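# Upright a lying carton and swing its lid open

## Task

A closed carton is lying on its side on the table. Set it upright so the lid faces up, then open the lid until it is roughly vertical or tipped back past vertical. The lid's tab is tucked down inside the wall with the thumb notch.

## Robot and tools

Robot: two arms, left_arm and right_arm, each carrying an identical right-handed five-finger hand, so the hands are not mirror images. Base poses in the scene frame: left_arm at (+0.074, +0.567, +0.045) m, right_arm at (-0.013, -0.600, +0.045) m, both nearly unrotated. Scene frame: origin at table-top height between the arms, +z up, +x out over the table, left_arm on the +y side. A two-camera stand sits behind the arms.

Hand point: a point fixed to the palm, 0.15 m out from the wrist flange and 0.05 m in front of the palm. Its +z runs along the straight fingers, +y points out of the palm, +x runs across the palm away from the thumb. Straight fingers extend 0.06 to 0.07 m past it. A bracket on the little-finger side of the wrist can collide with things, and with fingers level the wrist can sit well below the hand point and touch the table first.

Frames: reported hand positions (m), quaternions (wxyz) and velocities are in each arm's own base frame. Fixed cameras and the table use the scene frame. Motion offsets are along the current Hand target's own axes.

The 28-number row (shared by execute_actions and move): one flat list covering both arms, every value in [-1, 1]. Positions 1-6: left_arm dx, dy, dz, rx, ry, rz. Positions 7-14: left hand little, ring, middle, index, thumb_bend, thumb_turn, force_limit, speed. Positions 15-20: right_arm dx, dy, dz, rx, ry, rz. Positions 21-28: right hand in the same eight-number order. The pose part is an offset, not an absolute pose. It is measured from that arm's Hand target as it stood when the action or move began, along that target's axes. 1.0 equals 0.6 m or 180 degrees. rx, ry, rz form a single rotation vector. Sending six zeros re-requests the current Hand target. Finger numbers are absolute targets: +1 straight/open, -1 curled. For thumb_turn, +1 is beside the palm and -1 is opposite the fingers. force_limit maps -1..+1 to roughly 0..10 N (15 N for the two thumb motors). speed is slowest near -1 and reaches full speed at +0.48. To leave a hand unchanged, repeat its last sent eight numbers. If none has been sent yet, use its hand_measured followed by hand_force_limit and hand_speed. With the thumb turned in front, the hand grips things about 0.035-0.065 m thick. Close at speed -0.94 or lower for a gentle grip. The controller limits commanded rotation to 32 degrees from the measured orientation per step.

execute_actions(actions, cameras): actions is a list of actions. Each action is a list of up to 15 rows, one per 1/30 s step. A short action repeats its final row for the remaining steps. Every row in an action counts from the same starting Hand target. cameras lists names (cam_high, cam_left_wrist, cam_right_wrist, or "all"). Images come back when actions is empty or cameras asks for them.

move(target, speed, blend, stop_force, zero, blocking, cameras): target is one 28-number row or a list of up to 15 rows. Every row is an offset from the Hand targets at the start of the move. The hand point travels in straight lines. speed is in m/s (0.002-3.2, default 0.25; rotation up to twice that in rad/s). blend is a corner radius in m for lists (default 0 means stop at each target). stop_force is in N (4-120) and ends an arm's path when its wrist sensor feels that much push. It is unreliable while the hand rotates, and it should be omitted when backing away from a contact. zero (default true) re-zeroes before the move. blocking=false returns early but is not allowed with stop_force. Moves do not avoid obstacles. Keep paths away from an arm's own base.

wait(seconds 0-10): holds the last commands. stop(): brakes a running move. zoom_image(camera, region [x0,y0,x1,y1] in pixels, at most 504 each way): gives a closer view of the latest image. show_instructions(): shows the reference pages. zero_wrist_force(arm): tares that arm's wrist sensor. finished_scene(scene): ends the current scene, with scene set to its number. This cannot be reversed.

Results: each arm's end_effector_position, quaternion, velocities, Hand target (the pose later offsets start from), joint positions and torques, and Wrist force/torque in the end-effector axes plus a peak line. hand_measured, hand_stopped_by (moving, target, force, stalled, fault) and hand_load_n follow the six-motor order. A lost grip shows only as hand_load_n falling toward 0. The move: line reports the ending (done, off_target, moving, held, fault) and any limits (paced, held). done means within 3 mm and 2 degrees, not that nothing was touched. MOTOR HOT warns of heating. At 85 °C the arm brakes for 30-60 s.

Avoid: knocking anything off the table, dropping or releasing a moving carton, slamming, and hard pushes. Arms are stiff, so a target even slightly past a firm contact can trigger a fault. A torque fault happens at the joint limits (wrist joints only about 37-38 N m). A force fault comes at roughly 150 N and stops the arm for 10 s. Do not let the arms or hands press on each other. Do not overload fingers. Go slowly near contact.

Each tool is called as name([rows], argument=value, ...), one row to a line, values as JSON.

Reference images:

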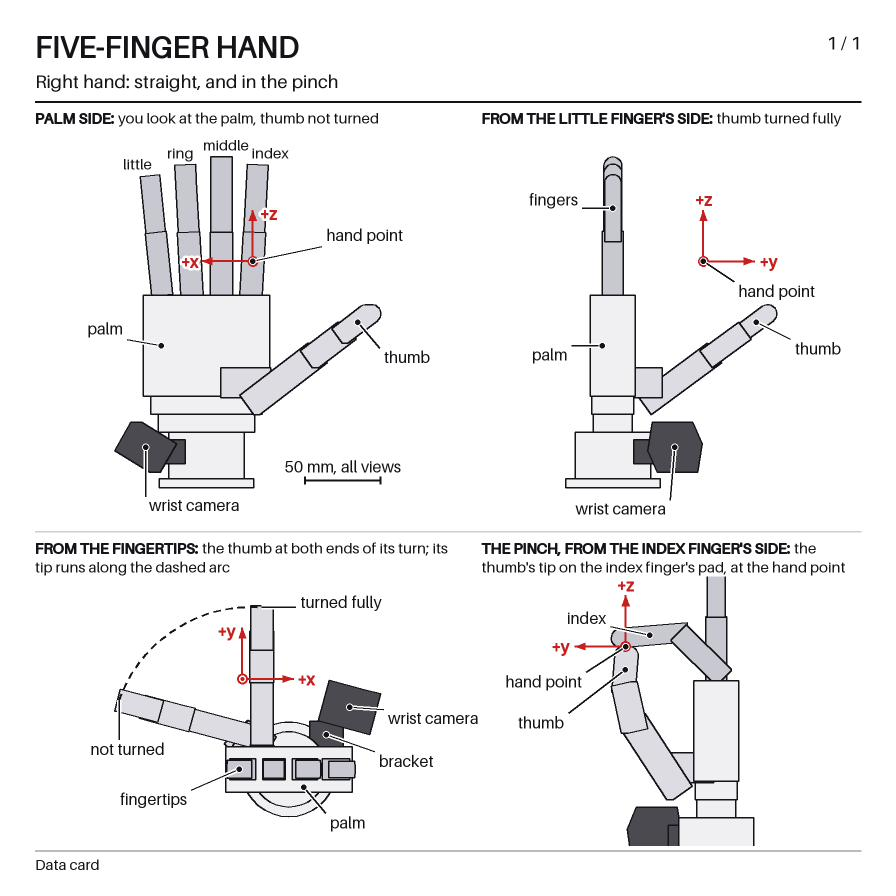

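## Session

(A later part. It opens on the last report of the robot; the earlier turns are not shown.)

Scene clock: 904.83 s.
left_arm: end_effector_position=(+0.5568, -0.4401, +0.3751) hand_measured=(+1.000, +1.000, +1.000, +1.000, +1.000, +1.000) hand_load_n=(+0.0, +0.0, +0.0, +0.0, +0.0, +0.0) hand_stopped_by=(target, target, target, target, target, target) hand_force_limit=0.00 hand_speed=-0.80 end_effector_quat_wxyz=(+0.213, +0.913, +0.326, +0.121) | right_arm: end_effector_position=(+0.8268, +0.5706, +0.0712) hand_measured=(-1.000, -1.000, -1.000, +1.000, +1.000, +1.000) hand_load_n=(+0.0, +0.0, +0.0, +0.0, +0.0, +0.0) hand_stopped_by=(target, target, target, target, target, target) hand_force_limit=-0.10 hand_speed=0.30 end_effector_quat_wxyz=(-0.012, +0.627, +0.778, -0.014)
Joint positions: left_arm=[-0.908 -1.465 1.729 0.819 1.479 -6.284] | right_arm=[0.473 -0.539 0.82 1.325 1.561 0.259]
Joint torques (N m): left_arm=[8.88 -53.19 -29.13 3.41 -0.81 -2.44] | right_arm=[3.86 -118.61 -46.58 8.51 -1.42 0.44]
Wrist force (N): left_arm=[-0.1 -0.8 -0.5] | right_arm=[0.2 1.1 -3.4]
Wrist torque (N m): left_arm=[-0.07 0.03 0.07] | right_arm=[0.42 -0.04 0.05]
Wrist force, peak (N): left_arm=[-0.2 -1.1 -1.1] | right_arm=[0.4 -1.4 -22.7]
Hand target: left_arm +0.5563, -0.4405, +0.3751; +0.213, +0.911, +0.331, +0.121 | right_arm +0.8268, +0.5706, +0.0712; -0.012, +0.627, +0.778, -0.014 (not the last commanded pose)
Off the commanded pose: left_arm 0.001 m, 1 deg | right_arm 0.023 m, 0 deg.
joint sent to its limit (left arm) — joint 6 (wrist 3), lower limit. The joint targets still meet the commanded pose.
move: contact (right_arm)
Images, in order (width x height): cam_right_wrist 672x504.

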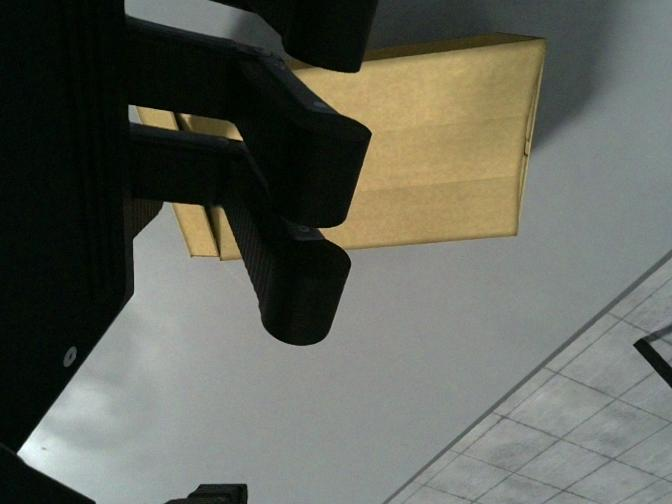

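move(target=[0,0,0,0,0,0,1,1,1,1,1,1,0,-0.8,0.13,-0.05,-0.12,0,0,0,-1,-1,-1,1,1,1,-0.1,0.3], speed=0.2, cameras=["cam_right_wrist","cam_left_wrist"])

zoom_image(camera="cam_left_wrist", region=[240, 0, 420, 180])

zoom_image(camera="cam_right_wrist", region=[120, 110, 380, 370])

Scene clock: 914.10 s.
left_arm: end_effector_position=(+0.5568, -0.4401, +0.3751) hand_measured=(+1.000, +1.000, +1.000, +1.000, +1.000, +1.000) hand_load_n=(+0.0, +0.0, +0.0, +0.0, +0.0, +0.0) hand_stopped_by=(target, target, target, target, target, target) hand_force_limit=0.00 hand_speed=-0.80 end_effector_quat_wxyz=(+0.213, +0.913, +0.326, +0.121) | right_arm: end_effector_position=(+0.7835, +0.6410, +0.1443) hand_measured=(-1.000, -1.000, -1.000, +1.000, +1.000, +1.000) hand_load_n=(+0.0, +0.0, +0.0, +0.0, +0.0, +0.0) hand_stopped_by=(target, target, target, target, target, target) hand_force_limit=-0.10 hand_speed=0.30 end_effector_quat_wxyz=(-0.012, +0.627, +0.778, -0.014)
Joint positions: left_arm=[-0.908 -1.465 1.729 0.819 1.479 -6.284] | right_arm=[0.559 -0.549 0.708 1.446 1.558 0.344]
Joint torques (N m): left_arm=[12.27 -55.01 -28.04 3.14 -1.24 -2.27] | right_arm=[5.97 -107.47 -38.64 1.96 1.42 0.98]
Wrist force (N): left_arm=[-0.2 -1.0 -1.1] | right_arm=[0.9 1.2 -0.5]
Wrist torque (N m): left_arm=[-0.05 0.06 0.07] | right_arm=[0.21 -0.04 -0.09]
Wrist force, peak (N): left_arm=[0.1 -0.8 -1.5] | right_arm=[0.4 1.0 -3.5]
Hand target: left_arm +0.5563, -0.4405, +0.3751; +0.213, +0.911, +0.331, +0.121 | right_arm +0.7835, +0.6410, +0.1443; -0.012, +0.627, +0.778, -0.014
Off the commanded pose: left_arm 0.001 m, 1 deg | right_arm 0.000 m, 0 deg.
joint sent to its limit (left arm) — joint 6 (wrist 3), lower limit. The joint targets still meet the commanded pose.
move: done
Images, in order (width x height): cam_left_wrist 672x504, cam_right_wrist 672x504.

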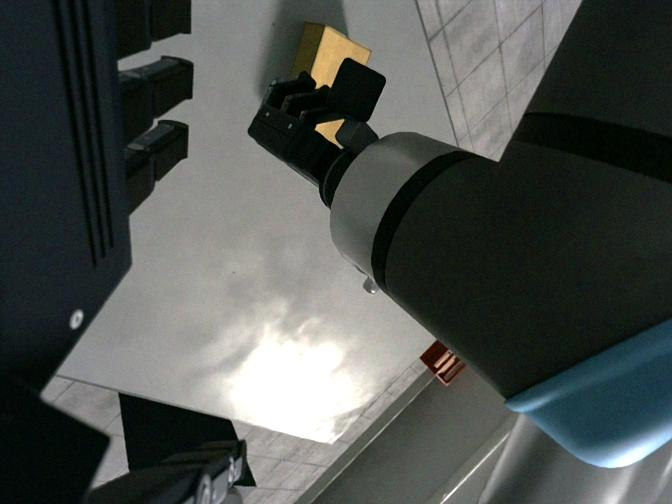

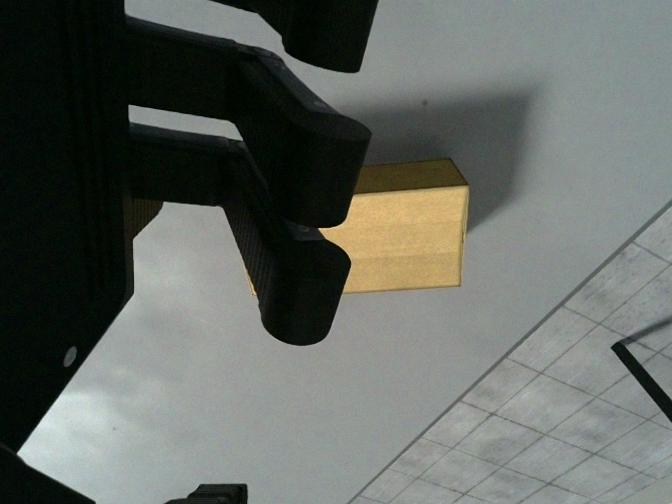

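Scaled by 2.800.

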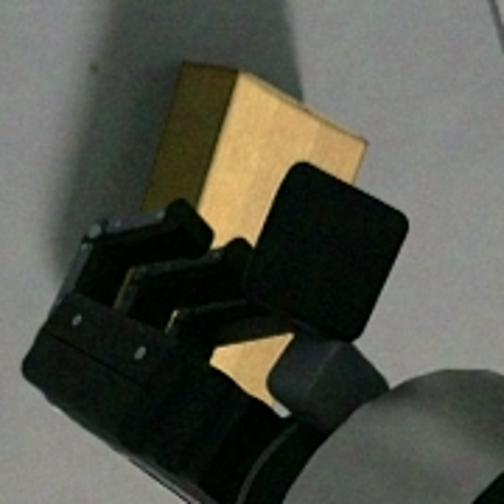

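Scaled by 1.938.

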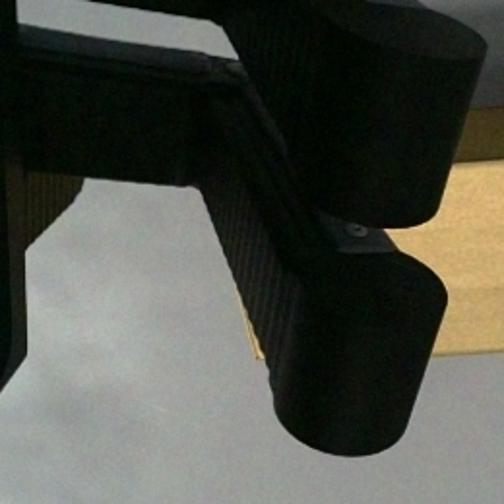

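move(target=[0,0,0,0,0,0,1,1,1,1,1,1,0,-0.8,-0.1,-0.15,-0.1,0,0,0,1,1,1,1,1,1,-0.1,0.3], speed=0.2, cameras=["cam_right_wrist","cam_left_wrist"])

zoom_image(camera="cam_left_wrist", region=[240, 0, 420, 180])

zoom_image(camera="cam_right_wrist", region=[300, 80, 560, 300])

Scene clock: 925.23 s.
left_arm: end_effector_position=(+0.5568, -0.4401, +0.3751) hand_measured=(+1.000, +1.000, +1.000, +1.000, +1.000, +1.000) hand_load_n=(+0.0, +0.0, +0.0, +0.0, +0.0, +0.0) hand_stopped_by=(target, target, target, target, target, target) hand_force_limit=0.00 hand_speed=-0.80 end_effector_quat_wxyz=(+0.213, +0.913, +0.326, +0.121) | right_arm: end_effector_position=(+0.7107, +0.5638, +0.2076) hand_measured=(+1.000, +1.000, +1.000, +1.000, +1.000, +1.000) hand_load_n=(-0.5, +0.0, +0.0, +0.0, +0.0, +0.0) hand_stopped_by=(target, target, target, target, target, target) hand_force_limit=-0.10 hand_speed=0.30 end_effector_quat_wxyz=(-0.011, +0.627, +0.778, -0.014)
Joint positions: left_arm=[-0.908 -1.465 1.729 0.819 1.479 -6.284] | right_arm=[0.528 -0.8 1.06 1.345 1.56 0.313]
Joint torques (N m): left_arm=[9.58 -55.1 -27.67 3.69 -0.8 -2.54] | right_arm=[8.99 -117.59 -27.16 9.7 -2.02 1.3]
Wrist force (N): left_arm=[-0.5 -0.6 -0.8] | right_arm=[0.6 1.1 -0.1]
Wrist torque (N m): left_arm=[-0.02 0.10 0.06] | right_arm=[0.16 0.01 0.05]
Wrist force, peak (N): left_arm=[-0.1 -1.0 -1.4] | right_arm=[1.7 3.2 1.0]
Hand target: left_arm +0.5563, -0.4405, +0.3751; +0.213, +0.911, +0.331, +0.121 | right_arm +0.7105, +0.5638, +0.2076; -0.012, +0.627, +0.778, -0.014
Off the commanded pose: left_arm 0.001 m, 1 deg | right_arm 0.000 m, 0 deg.
joint sent to its limit (left arm) — joint 6 (wrist 3), lower limit. The joint targets still meet the commanded pose.
move: done
Images, in order (width x height): cam_left_wrist 672x504, cam_right_wrist 672x504.

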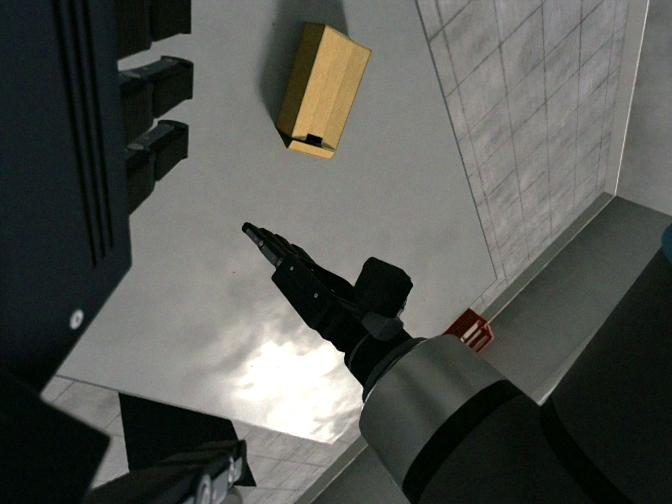

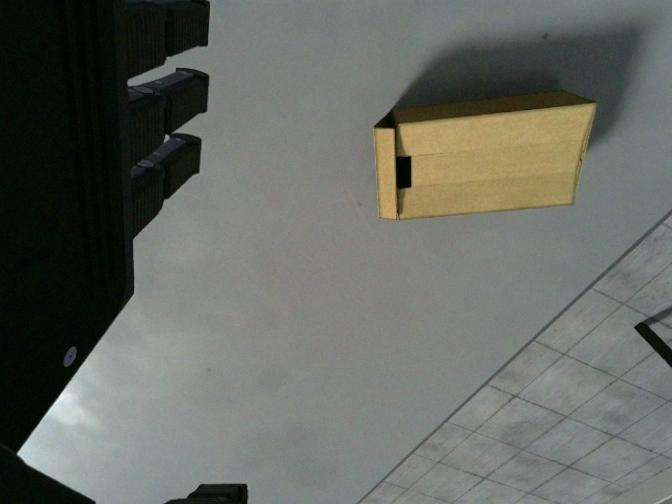

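Scaled by 2.800.

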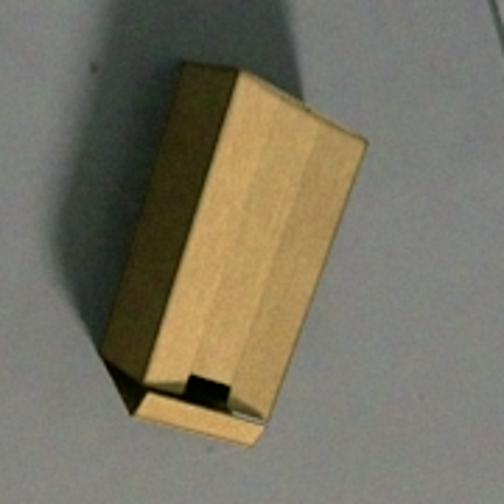

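Scaled by 1.938.

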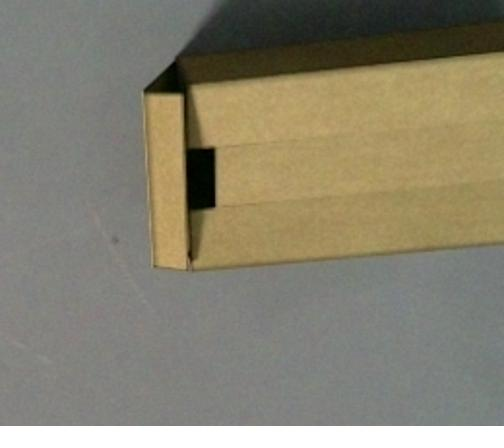

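move(target=[0,0,0,0,0,0,1,1,1,1,1,1,0,-0.8,-0.045,0.172,0.2,0,0,0,-1,-1,1,1,1,1,-0.1,0.3], speed=0.2)

move([
  [0,0,0,0,0,0,1,1,1,1,1,1,0,-0.8,0,-0.01,0.033,0,0,0,-1,-1,1,1,1,1,-0.1,0.3],
  [0,0,0,0,0,0,1,1,1,1,1,1,0,-0.8,0,-0.06,0.083,0,0,0,-1,-1,1,1,1,1,-0.1,0.3],
  [0,0,0,0,0,0,1,1,1,1,1,1,0,-0.8,0,-0.12,0.083,0,0,0,-1,-1,1,1,1,1,-0.1,0.3],
], speed=0.04, stop_force=10, cameras=["cam_right_wrist","cam_left_wrist"])

zoom_image(camera="cam_left_wrist", region=[240, 0, 420, 180])

Scene clock: 949.47 s.
left_arm: end_effector_position=(+0.5568, -0.4401, +0.3751) hand_measured=(+1.000, +1.000, +1.000, +1.000, +1.000, +1.000) hand_load_n=(+0.0, +0.0, +0.0, +0.0, -0.5, +0.0) hand_stopped_by=(target, target, target, target, target, target) hand_force_limit=0.00 hand_speed=-0.80 end_effector_quat_wxyz=(+0.213, +0.913, +0.326, +0.121) | right_arm: end_effector_position=(+0.8127, +0.5583, +0.0839) hand_measured=(-1.000, -1.000, +1.000, +1.000, +1.000, +1.000) hand_load_n=(+0.0, +0.0, +0.0, +0.0, +0.0, +0.0) hand_stopped_by=(target, target, target, target, target, target) hand_force_limit=-0.10 hand_speed=0.30 end_effector_quat_wxyz=(-0.012, +0.627, +0.778, -0.014)
Joint positions: left_arm=[-0.908 -1.465 1.729 0.819 1.479 -6.284] | right_arm=[0.468 -0.586 0.889 1.303 1.562 0.254]
Joint torques (N m): left_arm=[10.99 -53.55 -29.02 3.82 -1.12 -2.64] | right_arm=[3.47 -101.71 -36.61 9.66 2.01 0.83]
Wrist force (N): left_arm=[-0.2 -0.1 -1.0] | right_arm=[0.8 1.0 -0.5]
Wrist torque (N m): left_arm=[0.07 0.06 0.10] | right_arm=[0.19 -0.05 0.09]
Wrist force, peak (N): left_arm=[-0.1 -1.1 -1.3] | right_arm=[0.2 2.6 1.3]
Hand target: left_arm +0.5563, -0.4405, +0.3751; +0.213, +0.911, +0.331, +0.121 | right_arm +0.8127, +0.5583, +0.0839; -0.012, +0.627, +0.778, -0.014
Off the commanded pose: left_arm 0.001 m, 1 deg | right_arm 0.000 m, 0 deg.
joint sent to its limit (left arm) — joint 6 (wrist 3), lower limit. The joint targets still meet the commanded pose.
move: done

Scene clock: 953.10 s.
left_arm: end_effector_position=(+0.5568, -0.4401, +0.3751) hand_measured=(+1.000, +1.000, +1.000, +1.000, +1.000, +1.000) hand_load_n=(+0.0, +0.5, +0.0, +0.0, -0.5, +0.0) hand_stopped_by=(target, target, target, target, target, target) hand_force_limit=0.00 hand_speed=-0.80 end_effector_quat_wxyz=(+0.213, +0.913, +0.326, +0.121) | right_arm: end_effector_position=(+0.7406, +0.5427, +0.0368) hand_measured=(-1.000, -1.000, +1.000, +1.000, +1.000, +1.000) hand_load_n=(+0.0, +0.0, +0.0, +0.5, +0.0, +0.0) hand_stopped_by=(target, target, target, target, target, target) hand_force_limit=-0.10 hand_speed=0.30 end_effector_quat_wxyz=(-0.012, +0.627, +0.778, -0.014)
Joint positions: left_arm=[-0.908 -1.465 1.729 0.819 1.479 -6.284] | right_arm=[0.489 -0.672 1.144 1.134 1.561 0.275]
Joint torques (N m): left_arm=[10.37 -54.38 -28.45 3.64 -1.24 -2] | right_arm=[-9.44 -91.55 -44.7 9.75 -1.65 -1.58]
Wrist force (N): left_arm=[-0.1 -0.5 -0.5] | right_arm=[1.0 1.0 -0.3]
Wrist torque (N m): left_arm=[-0.01 0.02 0.09] | right_arm=[0.16 -0.11 -0.10]
Wrist force, peak (N): left_arm=[-0.5 -0.9 -1.5] | right_arm=[0.2 -0.3 -4.2]
Hand target: left_arm +0.5563, -0.4405, +0.3751; +0.213, +0.911, +0.331, +0.121 | right_arm +0.7406, +0.5427, +0.0368; -0.012, +0.627, +0.778, -0.014
Off the commanded pose: left_arm 0.001 m, 1 deg | right_arm 0.000 m, 0 deg.
joint sent to its limit (left arm) — joint 6 (wrist 3), lower limit. The joint targets still meet the commanded pose.
move: done
Images, in order (width x height): cam_left_wrist 672x504, cam_right_wrist 672x504.

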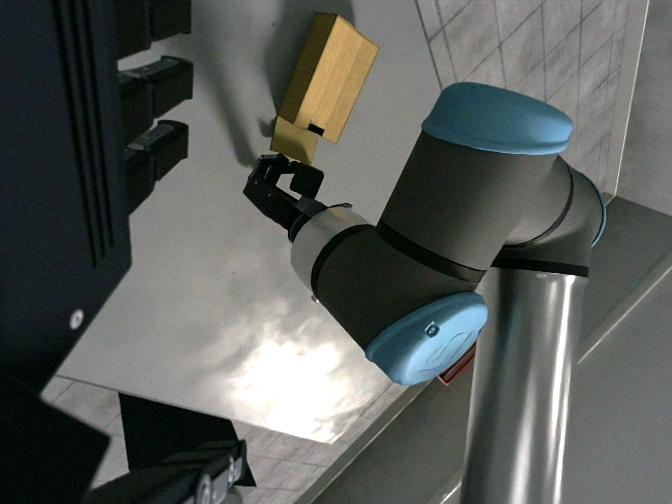

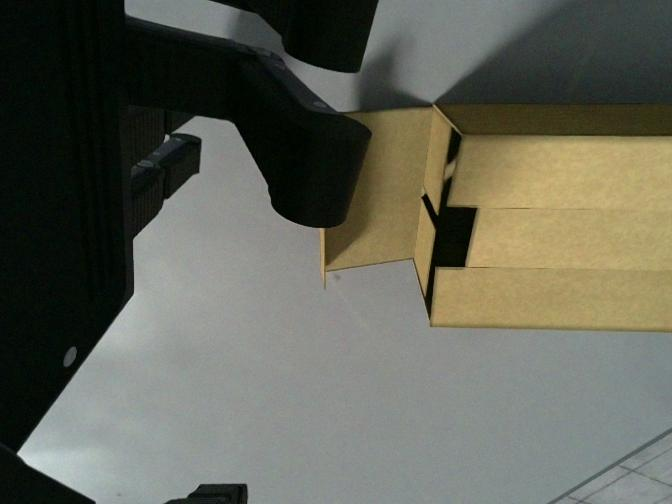

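Scaled by 2.800.

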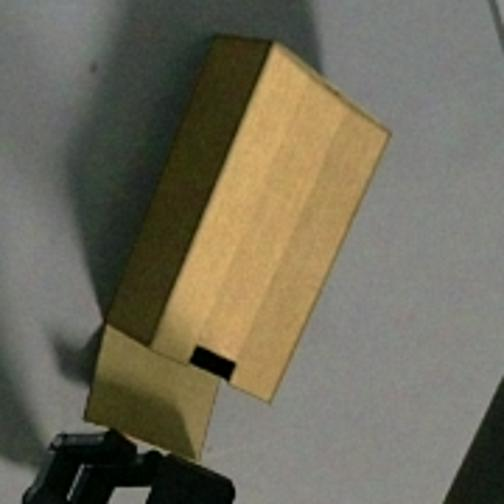

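move([
  [0,0,0,0,0,0,1,1,1,1,1,1,0,-0.8,0,0,-0.1,0,0,0,-1,-1,-1,0.7,0.8,-1,-0.1,0.3],
  [0,0,0,0,0,0,1,1,1,1,1,1,0,-0.8,-0.016,0.165,-0.1,0,0,0,-1,-1,-1,0.7,0.8,-1,-0.1,0.3],
], speed=0.15, cameras=["cam_right_wrist","cam_left_wrist"])

zoom_image(camera="cam_left_wrist", region=[240, 0, 420, 180])

Scene clock: 977.03 s.
left_arm: end_effector_position=(+0.5568, -0.4401, +0.3751) hand_measured=(+1.000, +1.000, +1.000, +1.000, +1.000, +1.000) hand_load_n=(+0.0, +0.0, +0.0, +0.0, +0.0, +0.0) hand_stopped_by=(target, target, target, target, target, target) hand_force_limit=0.00 hand_speed=-0.80 end_effector_quat_wxyz=(+0.213, +0.913, +0.326, +0.121) | right_arm: end_effector_position=(+0.8414, +0.5547, +0.0930) hand_measured=(-1.000, -1.000, -1.000, +0.700, +0.800, -1.000) hand_load_n=(+0.0, +0.0, +0.5, +0.0, +0.0, +0.0) hand_stopped_by=(target, target, target, target, target, target) hand_force_limit=-0.10 hand_speed=0.30 end_effector_quat_wxyz=(-0.012, +0.627, +0.778, -0.014)
Joint positions: left_arm=[-0.908 -1.465 1.729 0.819 1.479 -6.284] | right_arm=[0.451 -0.547 0.796 1.357 1.562 0.237]
Joint torques (N m): left_arm=[10.3 -57.77 -28.67 3.51 -1.25 -2.28] | right_arm=[7.51 -106.06 -47.84 1.34 2.01 1.21]
Wrist force (N): left_arm=[-0.4 -0.7 -1.0] | right_arm=[0.5 1.2 -0.6]
Wrist torque (N m): left_arm=[-0.02 0.08 0.06] | right_arm=[0.23 0.02 0.06]
Wrist force, peak (N): left_arm=[-0.7 -1.2 -1.3] | right_arm=[0.3 3.0 -0.3]
Hand target: left_arm +0.5563, -0.4405, +0.3751; +0.213, +0.911, +0.331, +0.121 | right_arm +0.8415, +0.5548, +0.0931; -0.012, +0.627, +0.778, -0.014
Off the commanded pose: left_arm 0.001 m, 1 deg | right_arm 0.000 m, 0 deg.
joint sent to its limit (left arm) — joint 6 (wrist 3), lower limit. The joint targets still meet the commanded pose.
move: done
Images, in order (width x height): cam_left_wrist 672x504, cam_right_wrist 672x504.

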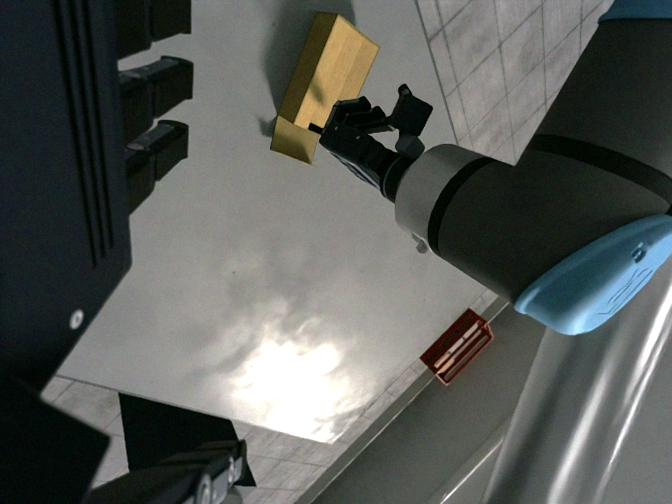

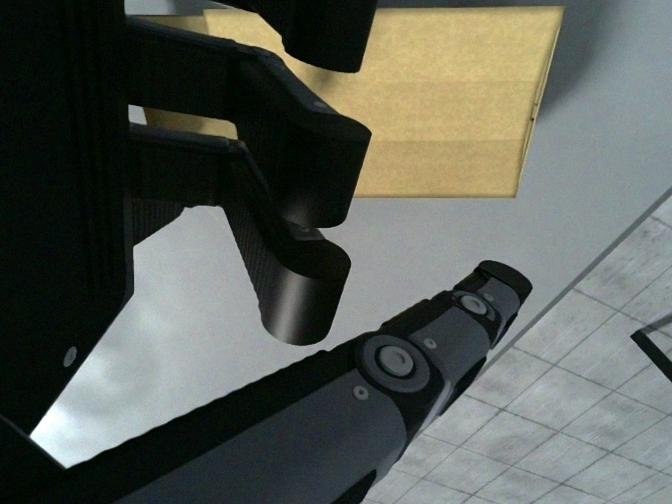

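Scaled by 2.800.

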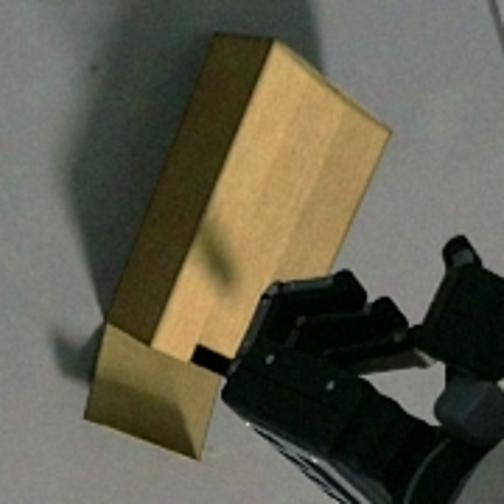

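move(target=[0,0,0,0,0,0,1,1,1,1,1,1,0,-0.8,0,-0.06,-0.05,0,0,0,1,1,1,1,0.8,-1,-0.1,0.3], speed=0.15, cameras=["cam_right_wrist","cam_left_wrist"])

zoom_image(camera="cam_left_wrist", region=[240, 0, 420, 180])

Scene clock: 997.50 s.
left_arm: end_effector_position=(+0.5568, -0.4401, +0.3751) hand_measured=(+1.000, +1.000, +1.000, +1.000, +1.000, +1.000) hand_load_n=(+0.0, +0.0, +0.0, +0.0, +0.0, +0.0) hand_stopped_by=(target, target, target, target, target, target) hand_force_limit=0.00 hand_speed=-0.80 end_effector_quat_wxyz=(+0.213, +0.913, +0.326, +0.121) | right_arm: end_effector_position=(+0.8074, +0.5475, +0.1243) hand_measured=(+1.000, +1.000, +1.000, +1.000, +0.800, -1.000) hand_load_n=(+0.0, -0.5, +0.0, +0.0, +0.0, +0.0) hand_stopped_by=(target, target, target, target, target, target) hand_force_limit=-0.10 hand_speed=0.30 end_effector_quat_wxyz=(-0.012, +0.627, +0.778, -0.014)
Joint positions: left_arm=[-0.908 -1.465 1.729 0.819 1.479 -6.284] | right_arm=[0.46 -0.632 0.903 1.335 1.562 0.246]
Joint torques (N m): left_arm=[10.1 -54.48 -29.06 3.36 -0.7 -2.7] | right_arm=[-9.63 -119.01 -38.2 9.2 -1.81 -1.49]
Wrist force (N): left_arm=[-0.1 -0.4 -1.5] | right_arm=[0.9 1.2 -0.3]
Wrist torque (N m): left_arm=[0.05 0.05 0.09] | right_arm=[0.16 -0.06 0.10]
Wrist force, peak (N): left_arm=[-0.5 -1.0 -1.5] | right_arm=[0.2 2.4 0.5]
Hand target: left_arm +0.5563, -0.4405, +0.3751; +0.213, +0.911, +0.331, +0.121 | right_arm +0.8074, +0.5474, +0.1244; -0.012, +0.627, +0.778, -0.014
Off the commanded pose: left_arm 0.001 m, 1 deg | right_arm 0.000 m, 0 deg.
joint sent to its limit (left arm) — joint 6 (wrist 3), lower limit. The joint targets still meet the commanded pose.
move: done
Images, in order (width x height): cam_left_wrist 672x504, cam_right_wrist 672x504.

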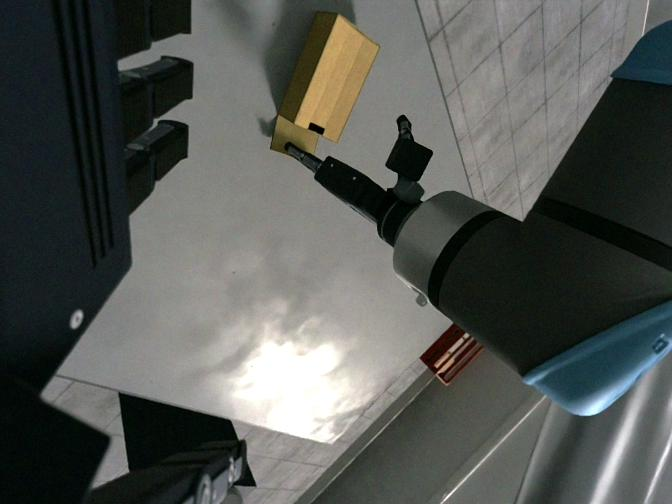

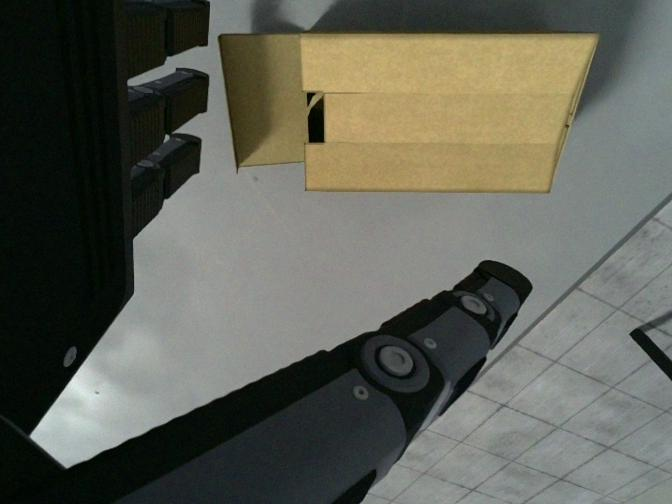

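Scaled by 2.800.

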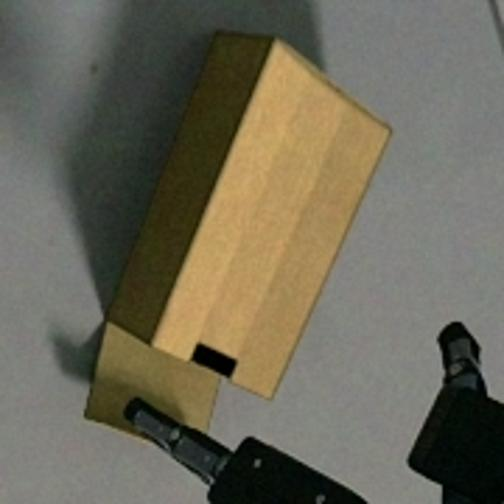

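move(target=[0,0,0,0,0,0,1,1,1,1,1,1,0,-0.8,-0.01,0.02,0.05,0,0,0,-1,-1,-1,0.7,0.8,-1,-0.1,0.3], cameras=["cam_left_wrist","cam_right_wrist"])

zoom_image(camera="cam_left_wrist", region=[240, 0, 420, 180])

Scene clock: 1039.07 s.
left_arm: end_effector_position=(+0.5568, -0.4401, +0.3751) hand_measured=(+1.000, +1.000, +1.000, +1.000, +1.000, +1.000) hand_load_n=(+0.0, +0.0, +0.0, +0.0, +0.0, +0.0) hand_stopped_by=(target, target, target, target, target, target) hand_force_limit=0.00 hand_speed=-0.80 end_effector_quat_wxyz=(+0.213, +0.913, +0.326, +0.121) | right_arm: end_effector_position=(+0.8195, +0.5438, +0.0939) hand_measured=(-1.000, -1.000, -1.000, +0.700, +0.800, -1.000) hand_load_n=(+0.0, +0.0, +0.0, +0.0, +0.0, +0.0) hand_stopped_by=(target, target, target, target, target, target) hand_force_limit=-0.10 hand_speed=0.30 end_effector_quat_wxyz=(-0.012, +0.627, +0.778, -0.014)
Joint positions: left_arm=[-0.908 -1.465 1.729 0.819 1.479 -6.284] | right_arm=[0.451 -0.599 0.896 1.31 1.562 0.237]
Joint torques (N m): left_arm=[10.92 -53.65 -27.52 3.21 -0.94 -2.33] | right_arm=[9.59 -129.75 -27.69 9.16 2.52 1.34]
Wrist force (N): left_arm=[-0.4 -0.8 -1.1] | right_arm=[0.8 1.0 -0.5]
Wrist torque (N m): left_arm=[-0.03 0.09 0.06] | right_arm=[0.19 -0.05 0.09]
Wrist force, peak (N): left_arm=[-0.5 -0.7 -1.6] | right_arm=[1.0 1.6 -0.5]
Hand target: left_arm +0.5563, -0.4405, +0.3751; +0.213, +0.911, +0.331, +0.121 | right_arm +0.8193, +0.5438, +0.0939; -0.012, +0.627, +0.778, -0.014
Off the commanded pose: left_arm 0.001 m, 1 deg | right_arm 0.000 m, 0 deg.
joint sent to its limit (left arm) — joint 6 (wrist 3), lower limit. The joint targets still meet the commanded pose.
move: done
Images, in order (width x height): cam_left_wrist 672x504, cam_right_wrist 672x504.

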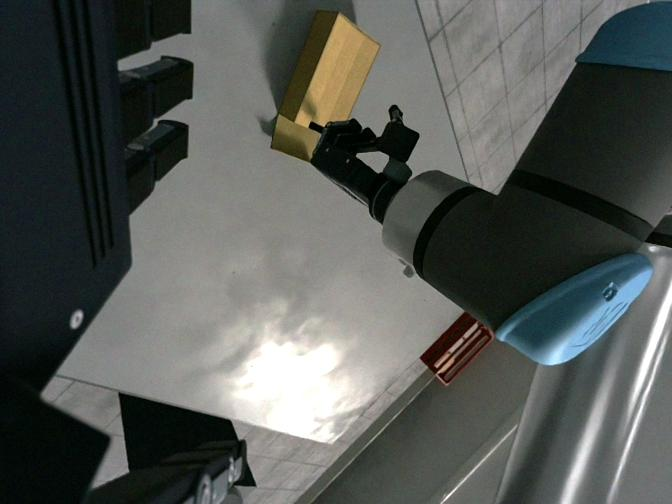

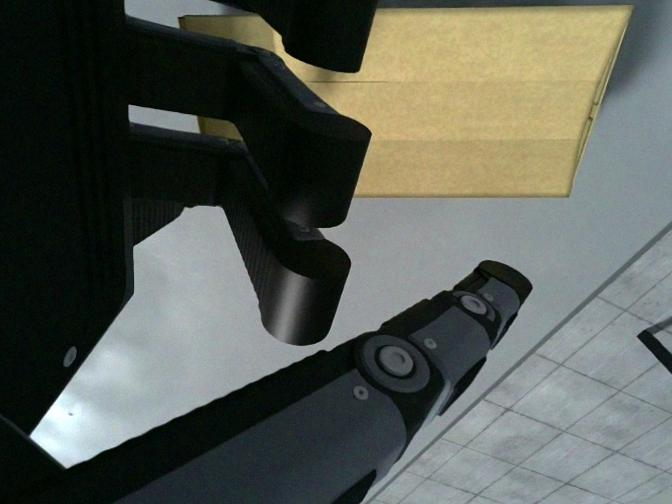

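Scaled by 2.800.

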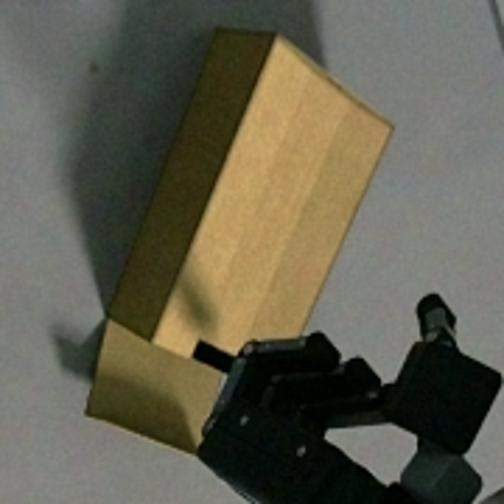

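zoom_image(camera="cam_left_wrist", region=[290, 90, 360, 160])

zoom_image(camera="cam_high", region=[200, 100, 450, 350])

Scaled by 7.200.

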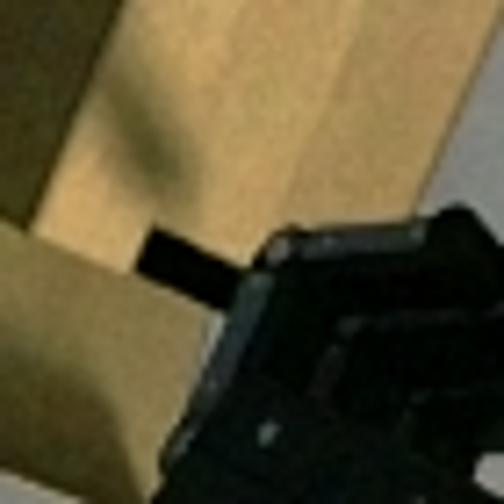

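This scene's latest camera images include none from cam_high. They are from: cam_left_wrist, cam_right_wrist. cam_high's image comes with the result of a call that names it in "cameras".

move(target=[0,0,0,0,0,0,1,1,1,1,1,1,0,-0.8,0,0,0.008,0,0,0,-1,-1,-1,1,0.8,-1,-0.1,0.31], cameras=["all"])

zoom_image(camera="cam_left_wrist", region=[260, 60, 400, 200])

zoom_image(camera="cam_high", region=[300, 60, 480, 240])

Scene clock: 1075.87 s.
left_arm: end_effector_position=(+0.5568, -0.4401, +0.3751) hand_measured=(+1.000, +1.000, +1.000, +1.000, +1.000, +1.000) hand_load_n=(+0.0, +0.0, +0.0, +0.0, +0.0, +0.0) hand_stopped_by=(target, target, target, target, target, target) hand_force_limit=0.00 hand_speed=-0.80 end_effector_quat_wxyz=(+0.213, +0.913, +0.326, +0.121) | right_arm: end_effector_position=(+0.8192, +0.5438, +0.0891) hand_measured=(-1.000, -1.000, -1.000, +1.000, +0.800, -1.000) hand_load_n=(+0.0, +0.0, +0.0, +0.0, +0.0, +0.5) hand_stopped_by=(target, target, target, target, target, target) hand_force_limit=-0.10 hand_speed=0.31 end_effector_quat_wxyz=(-0.012, +0.627, +0.778, -0.014)
Joint positions: left_arm=[-0.908 -1.465 1.729 0.819 1.479 -6.284] | right_arm=[0.451 -0.596 0.9 1.303 1.562 0.237]
Joint torques (N m): left_arm=[12.23 -52.18 -28.24 3.37 -0.92 -2.12] | right_arm=[11.76 -99.2 -32.75 2.73 -1.66 1.67]
Wrist force (N): left_arm=[-0.3 -0.9 -1.2] | right_arm=[0.6 1.2 -0.6]
Wrist torque (N m): left_arm=[-0.04 0.08 0.06] | right_arm=[0.22 -0.02 0.09]
Wrist force, peak (N): left_arm=[-0.3 -1.1 -1.6] | right_arm=[0.8 1.6 -0.6]
Hand target: left_arm +0.5563, -0.4405, +0.3751; +0.213, +0.911, +0.331, +0.121 | right_arm +0.8192, +0.5438, +0.0891; -0.012, +0.627, +0.778, -0.014
Off the commanded pose: left_arm 0.001 m, 1 deg | right_arm 0.000 m, 0 deg.
joint sent to its limit (left arm) — joint 6 (wrist 3), lower limit. The joint targets still meet the commanded pose.
move: done

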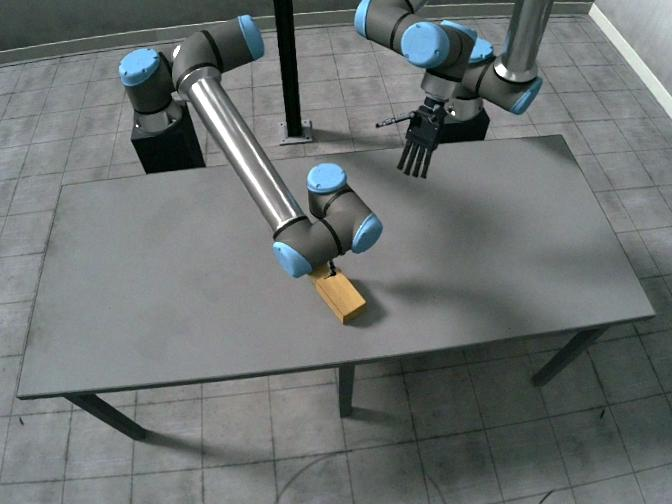

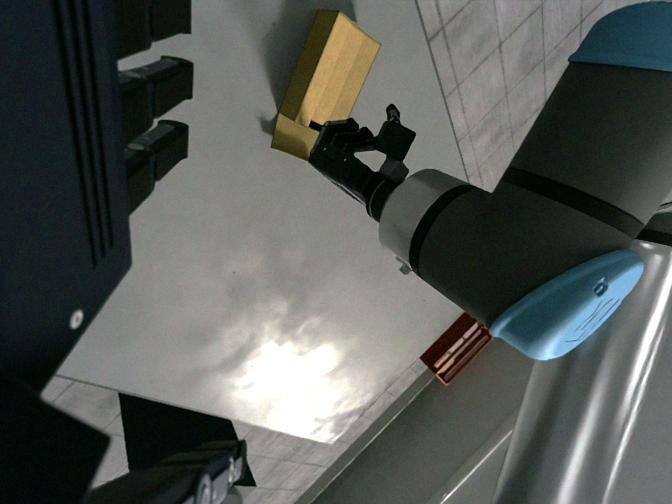

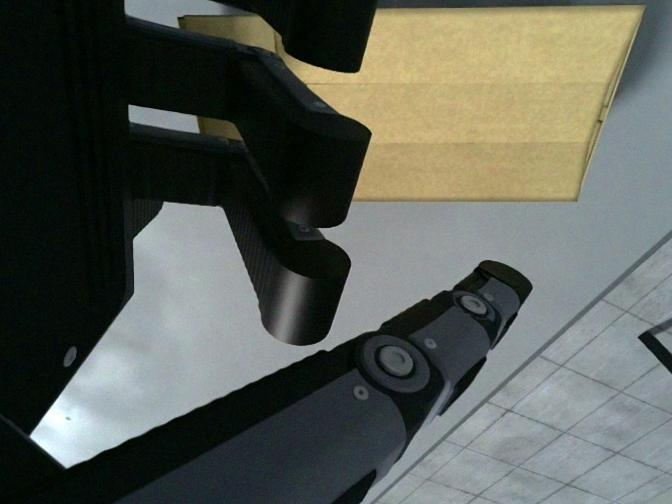

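Scaled by 3.600.

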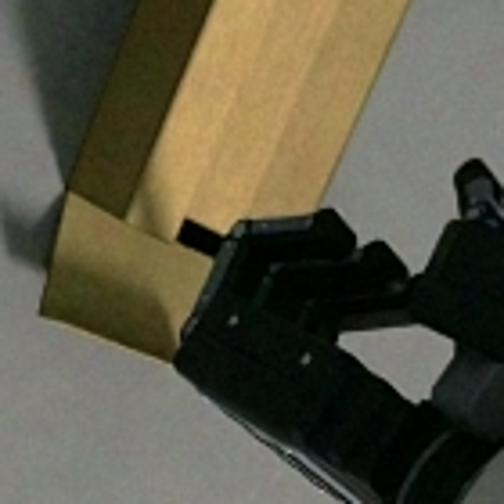

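Scaled by 2.800.

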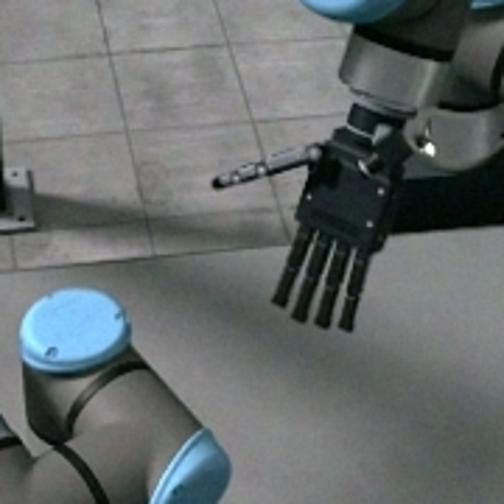

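move([
  [0,0,0,0,0,0,1,1,1,1,1,1,0,-0.8,0,0.0417,0,0,0,0,-1,-1,-1,1,0.8,-1,-0.1,0.31],
  [0,0,0,0,0,0,1,1,1,1,1,1,0,-0.8,0,0.0417,0.065,0,0,0,-1,-1,-1,1,0.8,-1,-0.1,0.31],
], speed=[0.1,0.03], stop_force=4, cameras=["cam_left_wrist","cam_right_wrist"])

zoom_image(camera="cam_left_wrist", region=[260, 0, 400, 140])

Scene clock: 1110.57 s.
left_arm: end_effector_position=(+0.5568, -0.4401, +0.3751) hand_measured=(+1.000, +1.000, +1.000, +1.000, +1.000, +1.000) hand_load_n=(+0.0, +0.0, +0.0, +0.0, +0.0, +0.0) hand_stopped_by=(target, target, target, target, target, target) hand_force_limit=0.00 hand_speed=-0.80 end_effector_quat_wxyz=(+0.213, +0.913, +0.326, +0.121) | right_arm: end_effector_position=(+0.8422, +0.5488, +0.0492) hand_measured=(-1.000, -1.000, -1.000, +1.000, +0.800, -1.000) hand_load_n=(+0.0, +0.0, +0.0, +0.0, +0.0, +0.0) hand_stopped_by=(target, target, target, target, target, target) hand_force_limit=-0.10 hand_speed=0.31 end_effector_quat_wxyz=(-0.012, +0.627, +0.778, -0.014)
Joint positions: left_arm=[-0.908 -1.465 1.729 0.819 1.479 -6.284] | right_arm=[0.445 -0.526 0.835 1.297 1.562 0.231]
Joint torques (N m): left_arm=[10.95 -51.49 -28.44 3.45 -0.97 -2.17] | right_arm=[7.88 -134.18 -47.3 9.8 0.97 0.83]
Wrist force (N): left_arm=[-0.5 -0.5 -1.4] | right_arm=[0.5 1.1 -0.8]
Wrist torque (N m): left_arm=[0.03 0.12 0.06] | right_arm=[0.23 0.04 0.08]
Wrist force, peak (N): left_arm=[-0.8 -0.8 -1.7] | right_arm=[0.4 2.6 -1.1]
Hand target: left_arm +0.5563, -0.4405, +0.3751; +0.213, +0.911, +0.331, +0.121 | right_arm +0.8422, +0.5488, +0.0493; -0.012, +0.627, +0.778, -0.014
Off the commanded pose: left_arm 0.001 m, 1 deg | right_arm 0.000 m, 0 deg.
joint sent to its limit (left arm) — joint 6 (wrist 3), lower limit. The joint targets still meet the commanded pose.
move: done
Images, in order (width x height): cam_left_wrist 672x504, cam_right_wrist 672x504.

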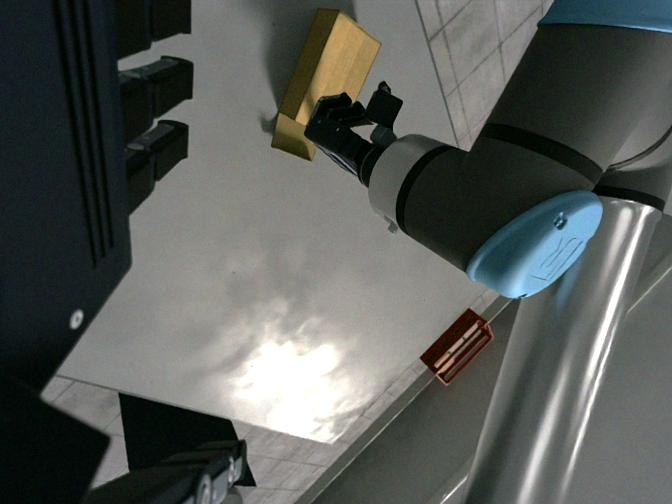

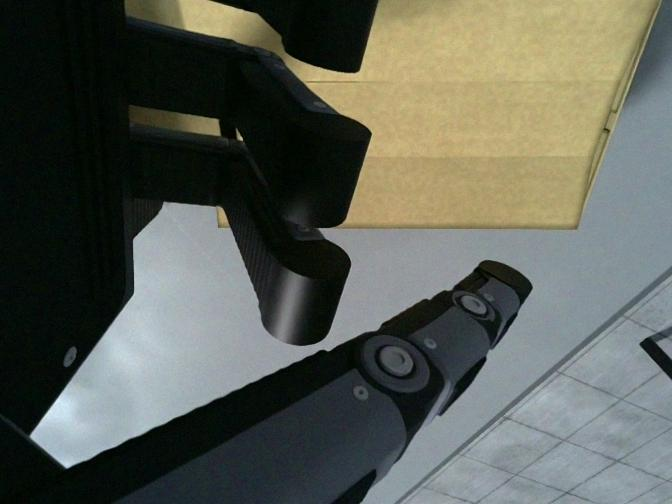

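Scaled by 3.600.

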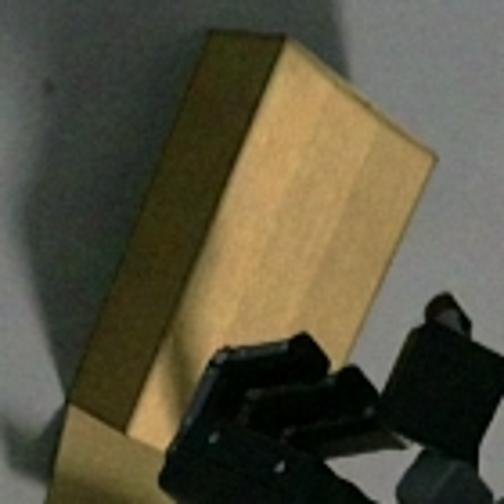

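move([
  [0,0,0,0,0,0,1,1,1,1,1,1,0,-0.8,0,0,-0.065,0,0,0,-1,-1,-1,1,0.8,-1,-0.1,0.31],
  [0,0,0,0,0,0,1,1,1,1,1,1,0,-0.8,0.062,0.015,-0.05,0,0,0,-1,-1,-1,1,0.8,-1,-0.1,0.31],
], speed=0.15, cameras=["cam_left_wrist","cam_right_wrist"])

zoom_image(camera="cam_left_wrist", region=[260, 30, 400, 170])

Scene clock: 1134.43 s.
left_arm: end_effector_position=(+0.5568, -0.4401, +0.3751) hand_measured=(+1.000, +1.000, +1.000, +1.000, +1.000, +1.000) hand_load_n=(+0.0, +0.0, +0.0, +0.0, +0.0, +0.0) hand_stopped_by=(target, target, target, target, target, target) hand_force_limit=0.00 hand_speed=-0.80 end_effector_quat_wxyz=(+0.213, +0.913, +0.326, +0.121) | right_arm: end_effector_position=(+0.8441, +0.5872, +0.0788) hand_measured=(-1.000, -1.000, -1.000, +1.000, +0.800, -1.000) hand_load_n=(+0.0, +0.0, +0.0, +0.0, +0.0, +0.0) hand_stopped_by=(target, target, target, target, target, target) hand_force_limit=-0.10 hand_speed=0.31 end_effector_quat_wxyz=(-0.012, +0.627, +0.778, -0.014)
Joint positions: left_arm=[-0.908 -1.465 1.729 0.819 1.479 -6.284] | right_arm=[0.48 -0.487 0.706 1.388 1.561 0.266]
Joint torques (N m): left_arm=[11.84 -50.06 -28.38 3.84 -0.81 -2.27] | right_arm=[7.28 -115.02 -45.39 0.11 2.52 0.41]
Wrist force (N): left_arm=[-0.2 -0.2 -1.2] | right_arm=[1.2 0.9 -0.2]
Wrist torque (N m): left_arm=[0.06 0.07 0.08] | right_arm=[0.18 -0.11 -0.08]
Wrist force, peak (N): left_arm=[-0.1 -0.9 -1.9] | right_arm=[2.6 1.4 0.4]
Hand target: left_arm +0.5563, -0.4405, +0.3751; +0.213, +0.911, +0.331, +0.121 | right_arm +0.8441, +0.5873, +0.0789; -0.012, +0.627, +0.778, -0.014
Off the commanded pose: left_arm 0.001 m, 1 deg | right_arm 0.000 m, 0 deg.
joint sent to its limit (left arm) — joint 6 (wrist 3), lower limit. The joint targets still meet the commanded pose.
move: done
Images, in order (width x height): cam_left_wrist 672x504, cam_right_wrist 672x504.

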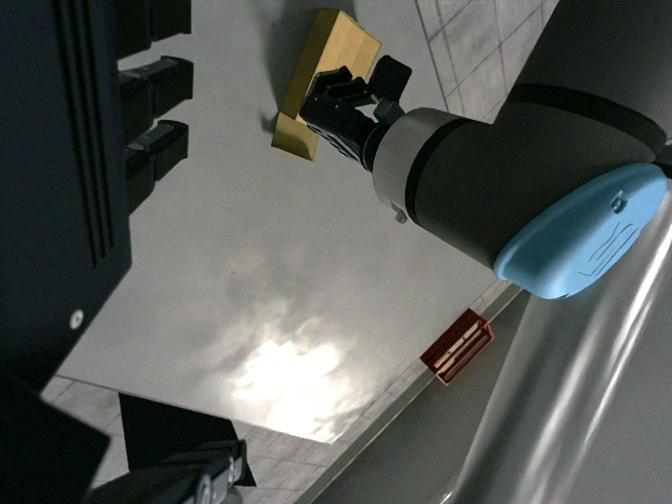

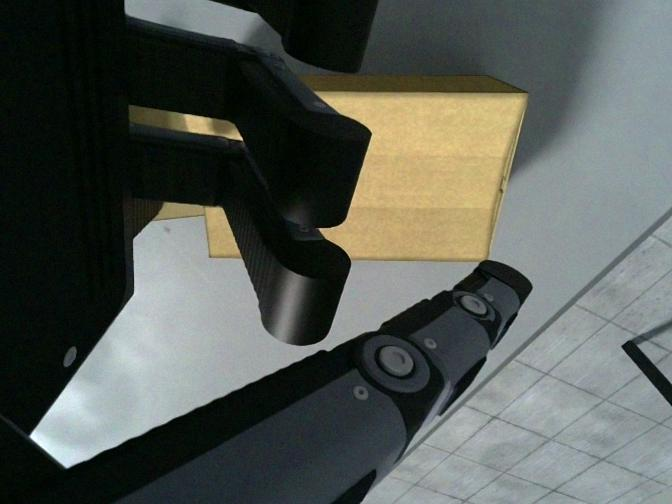

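Scaled by 3.600.

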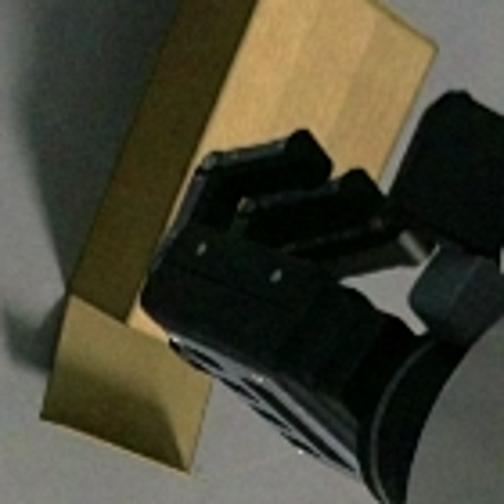

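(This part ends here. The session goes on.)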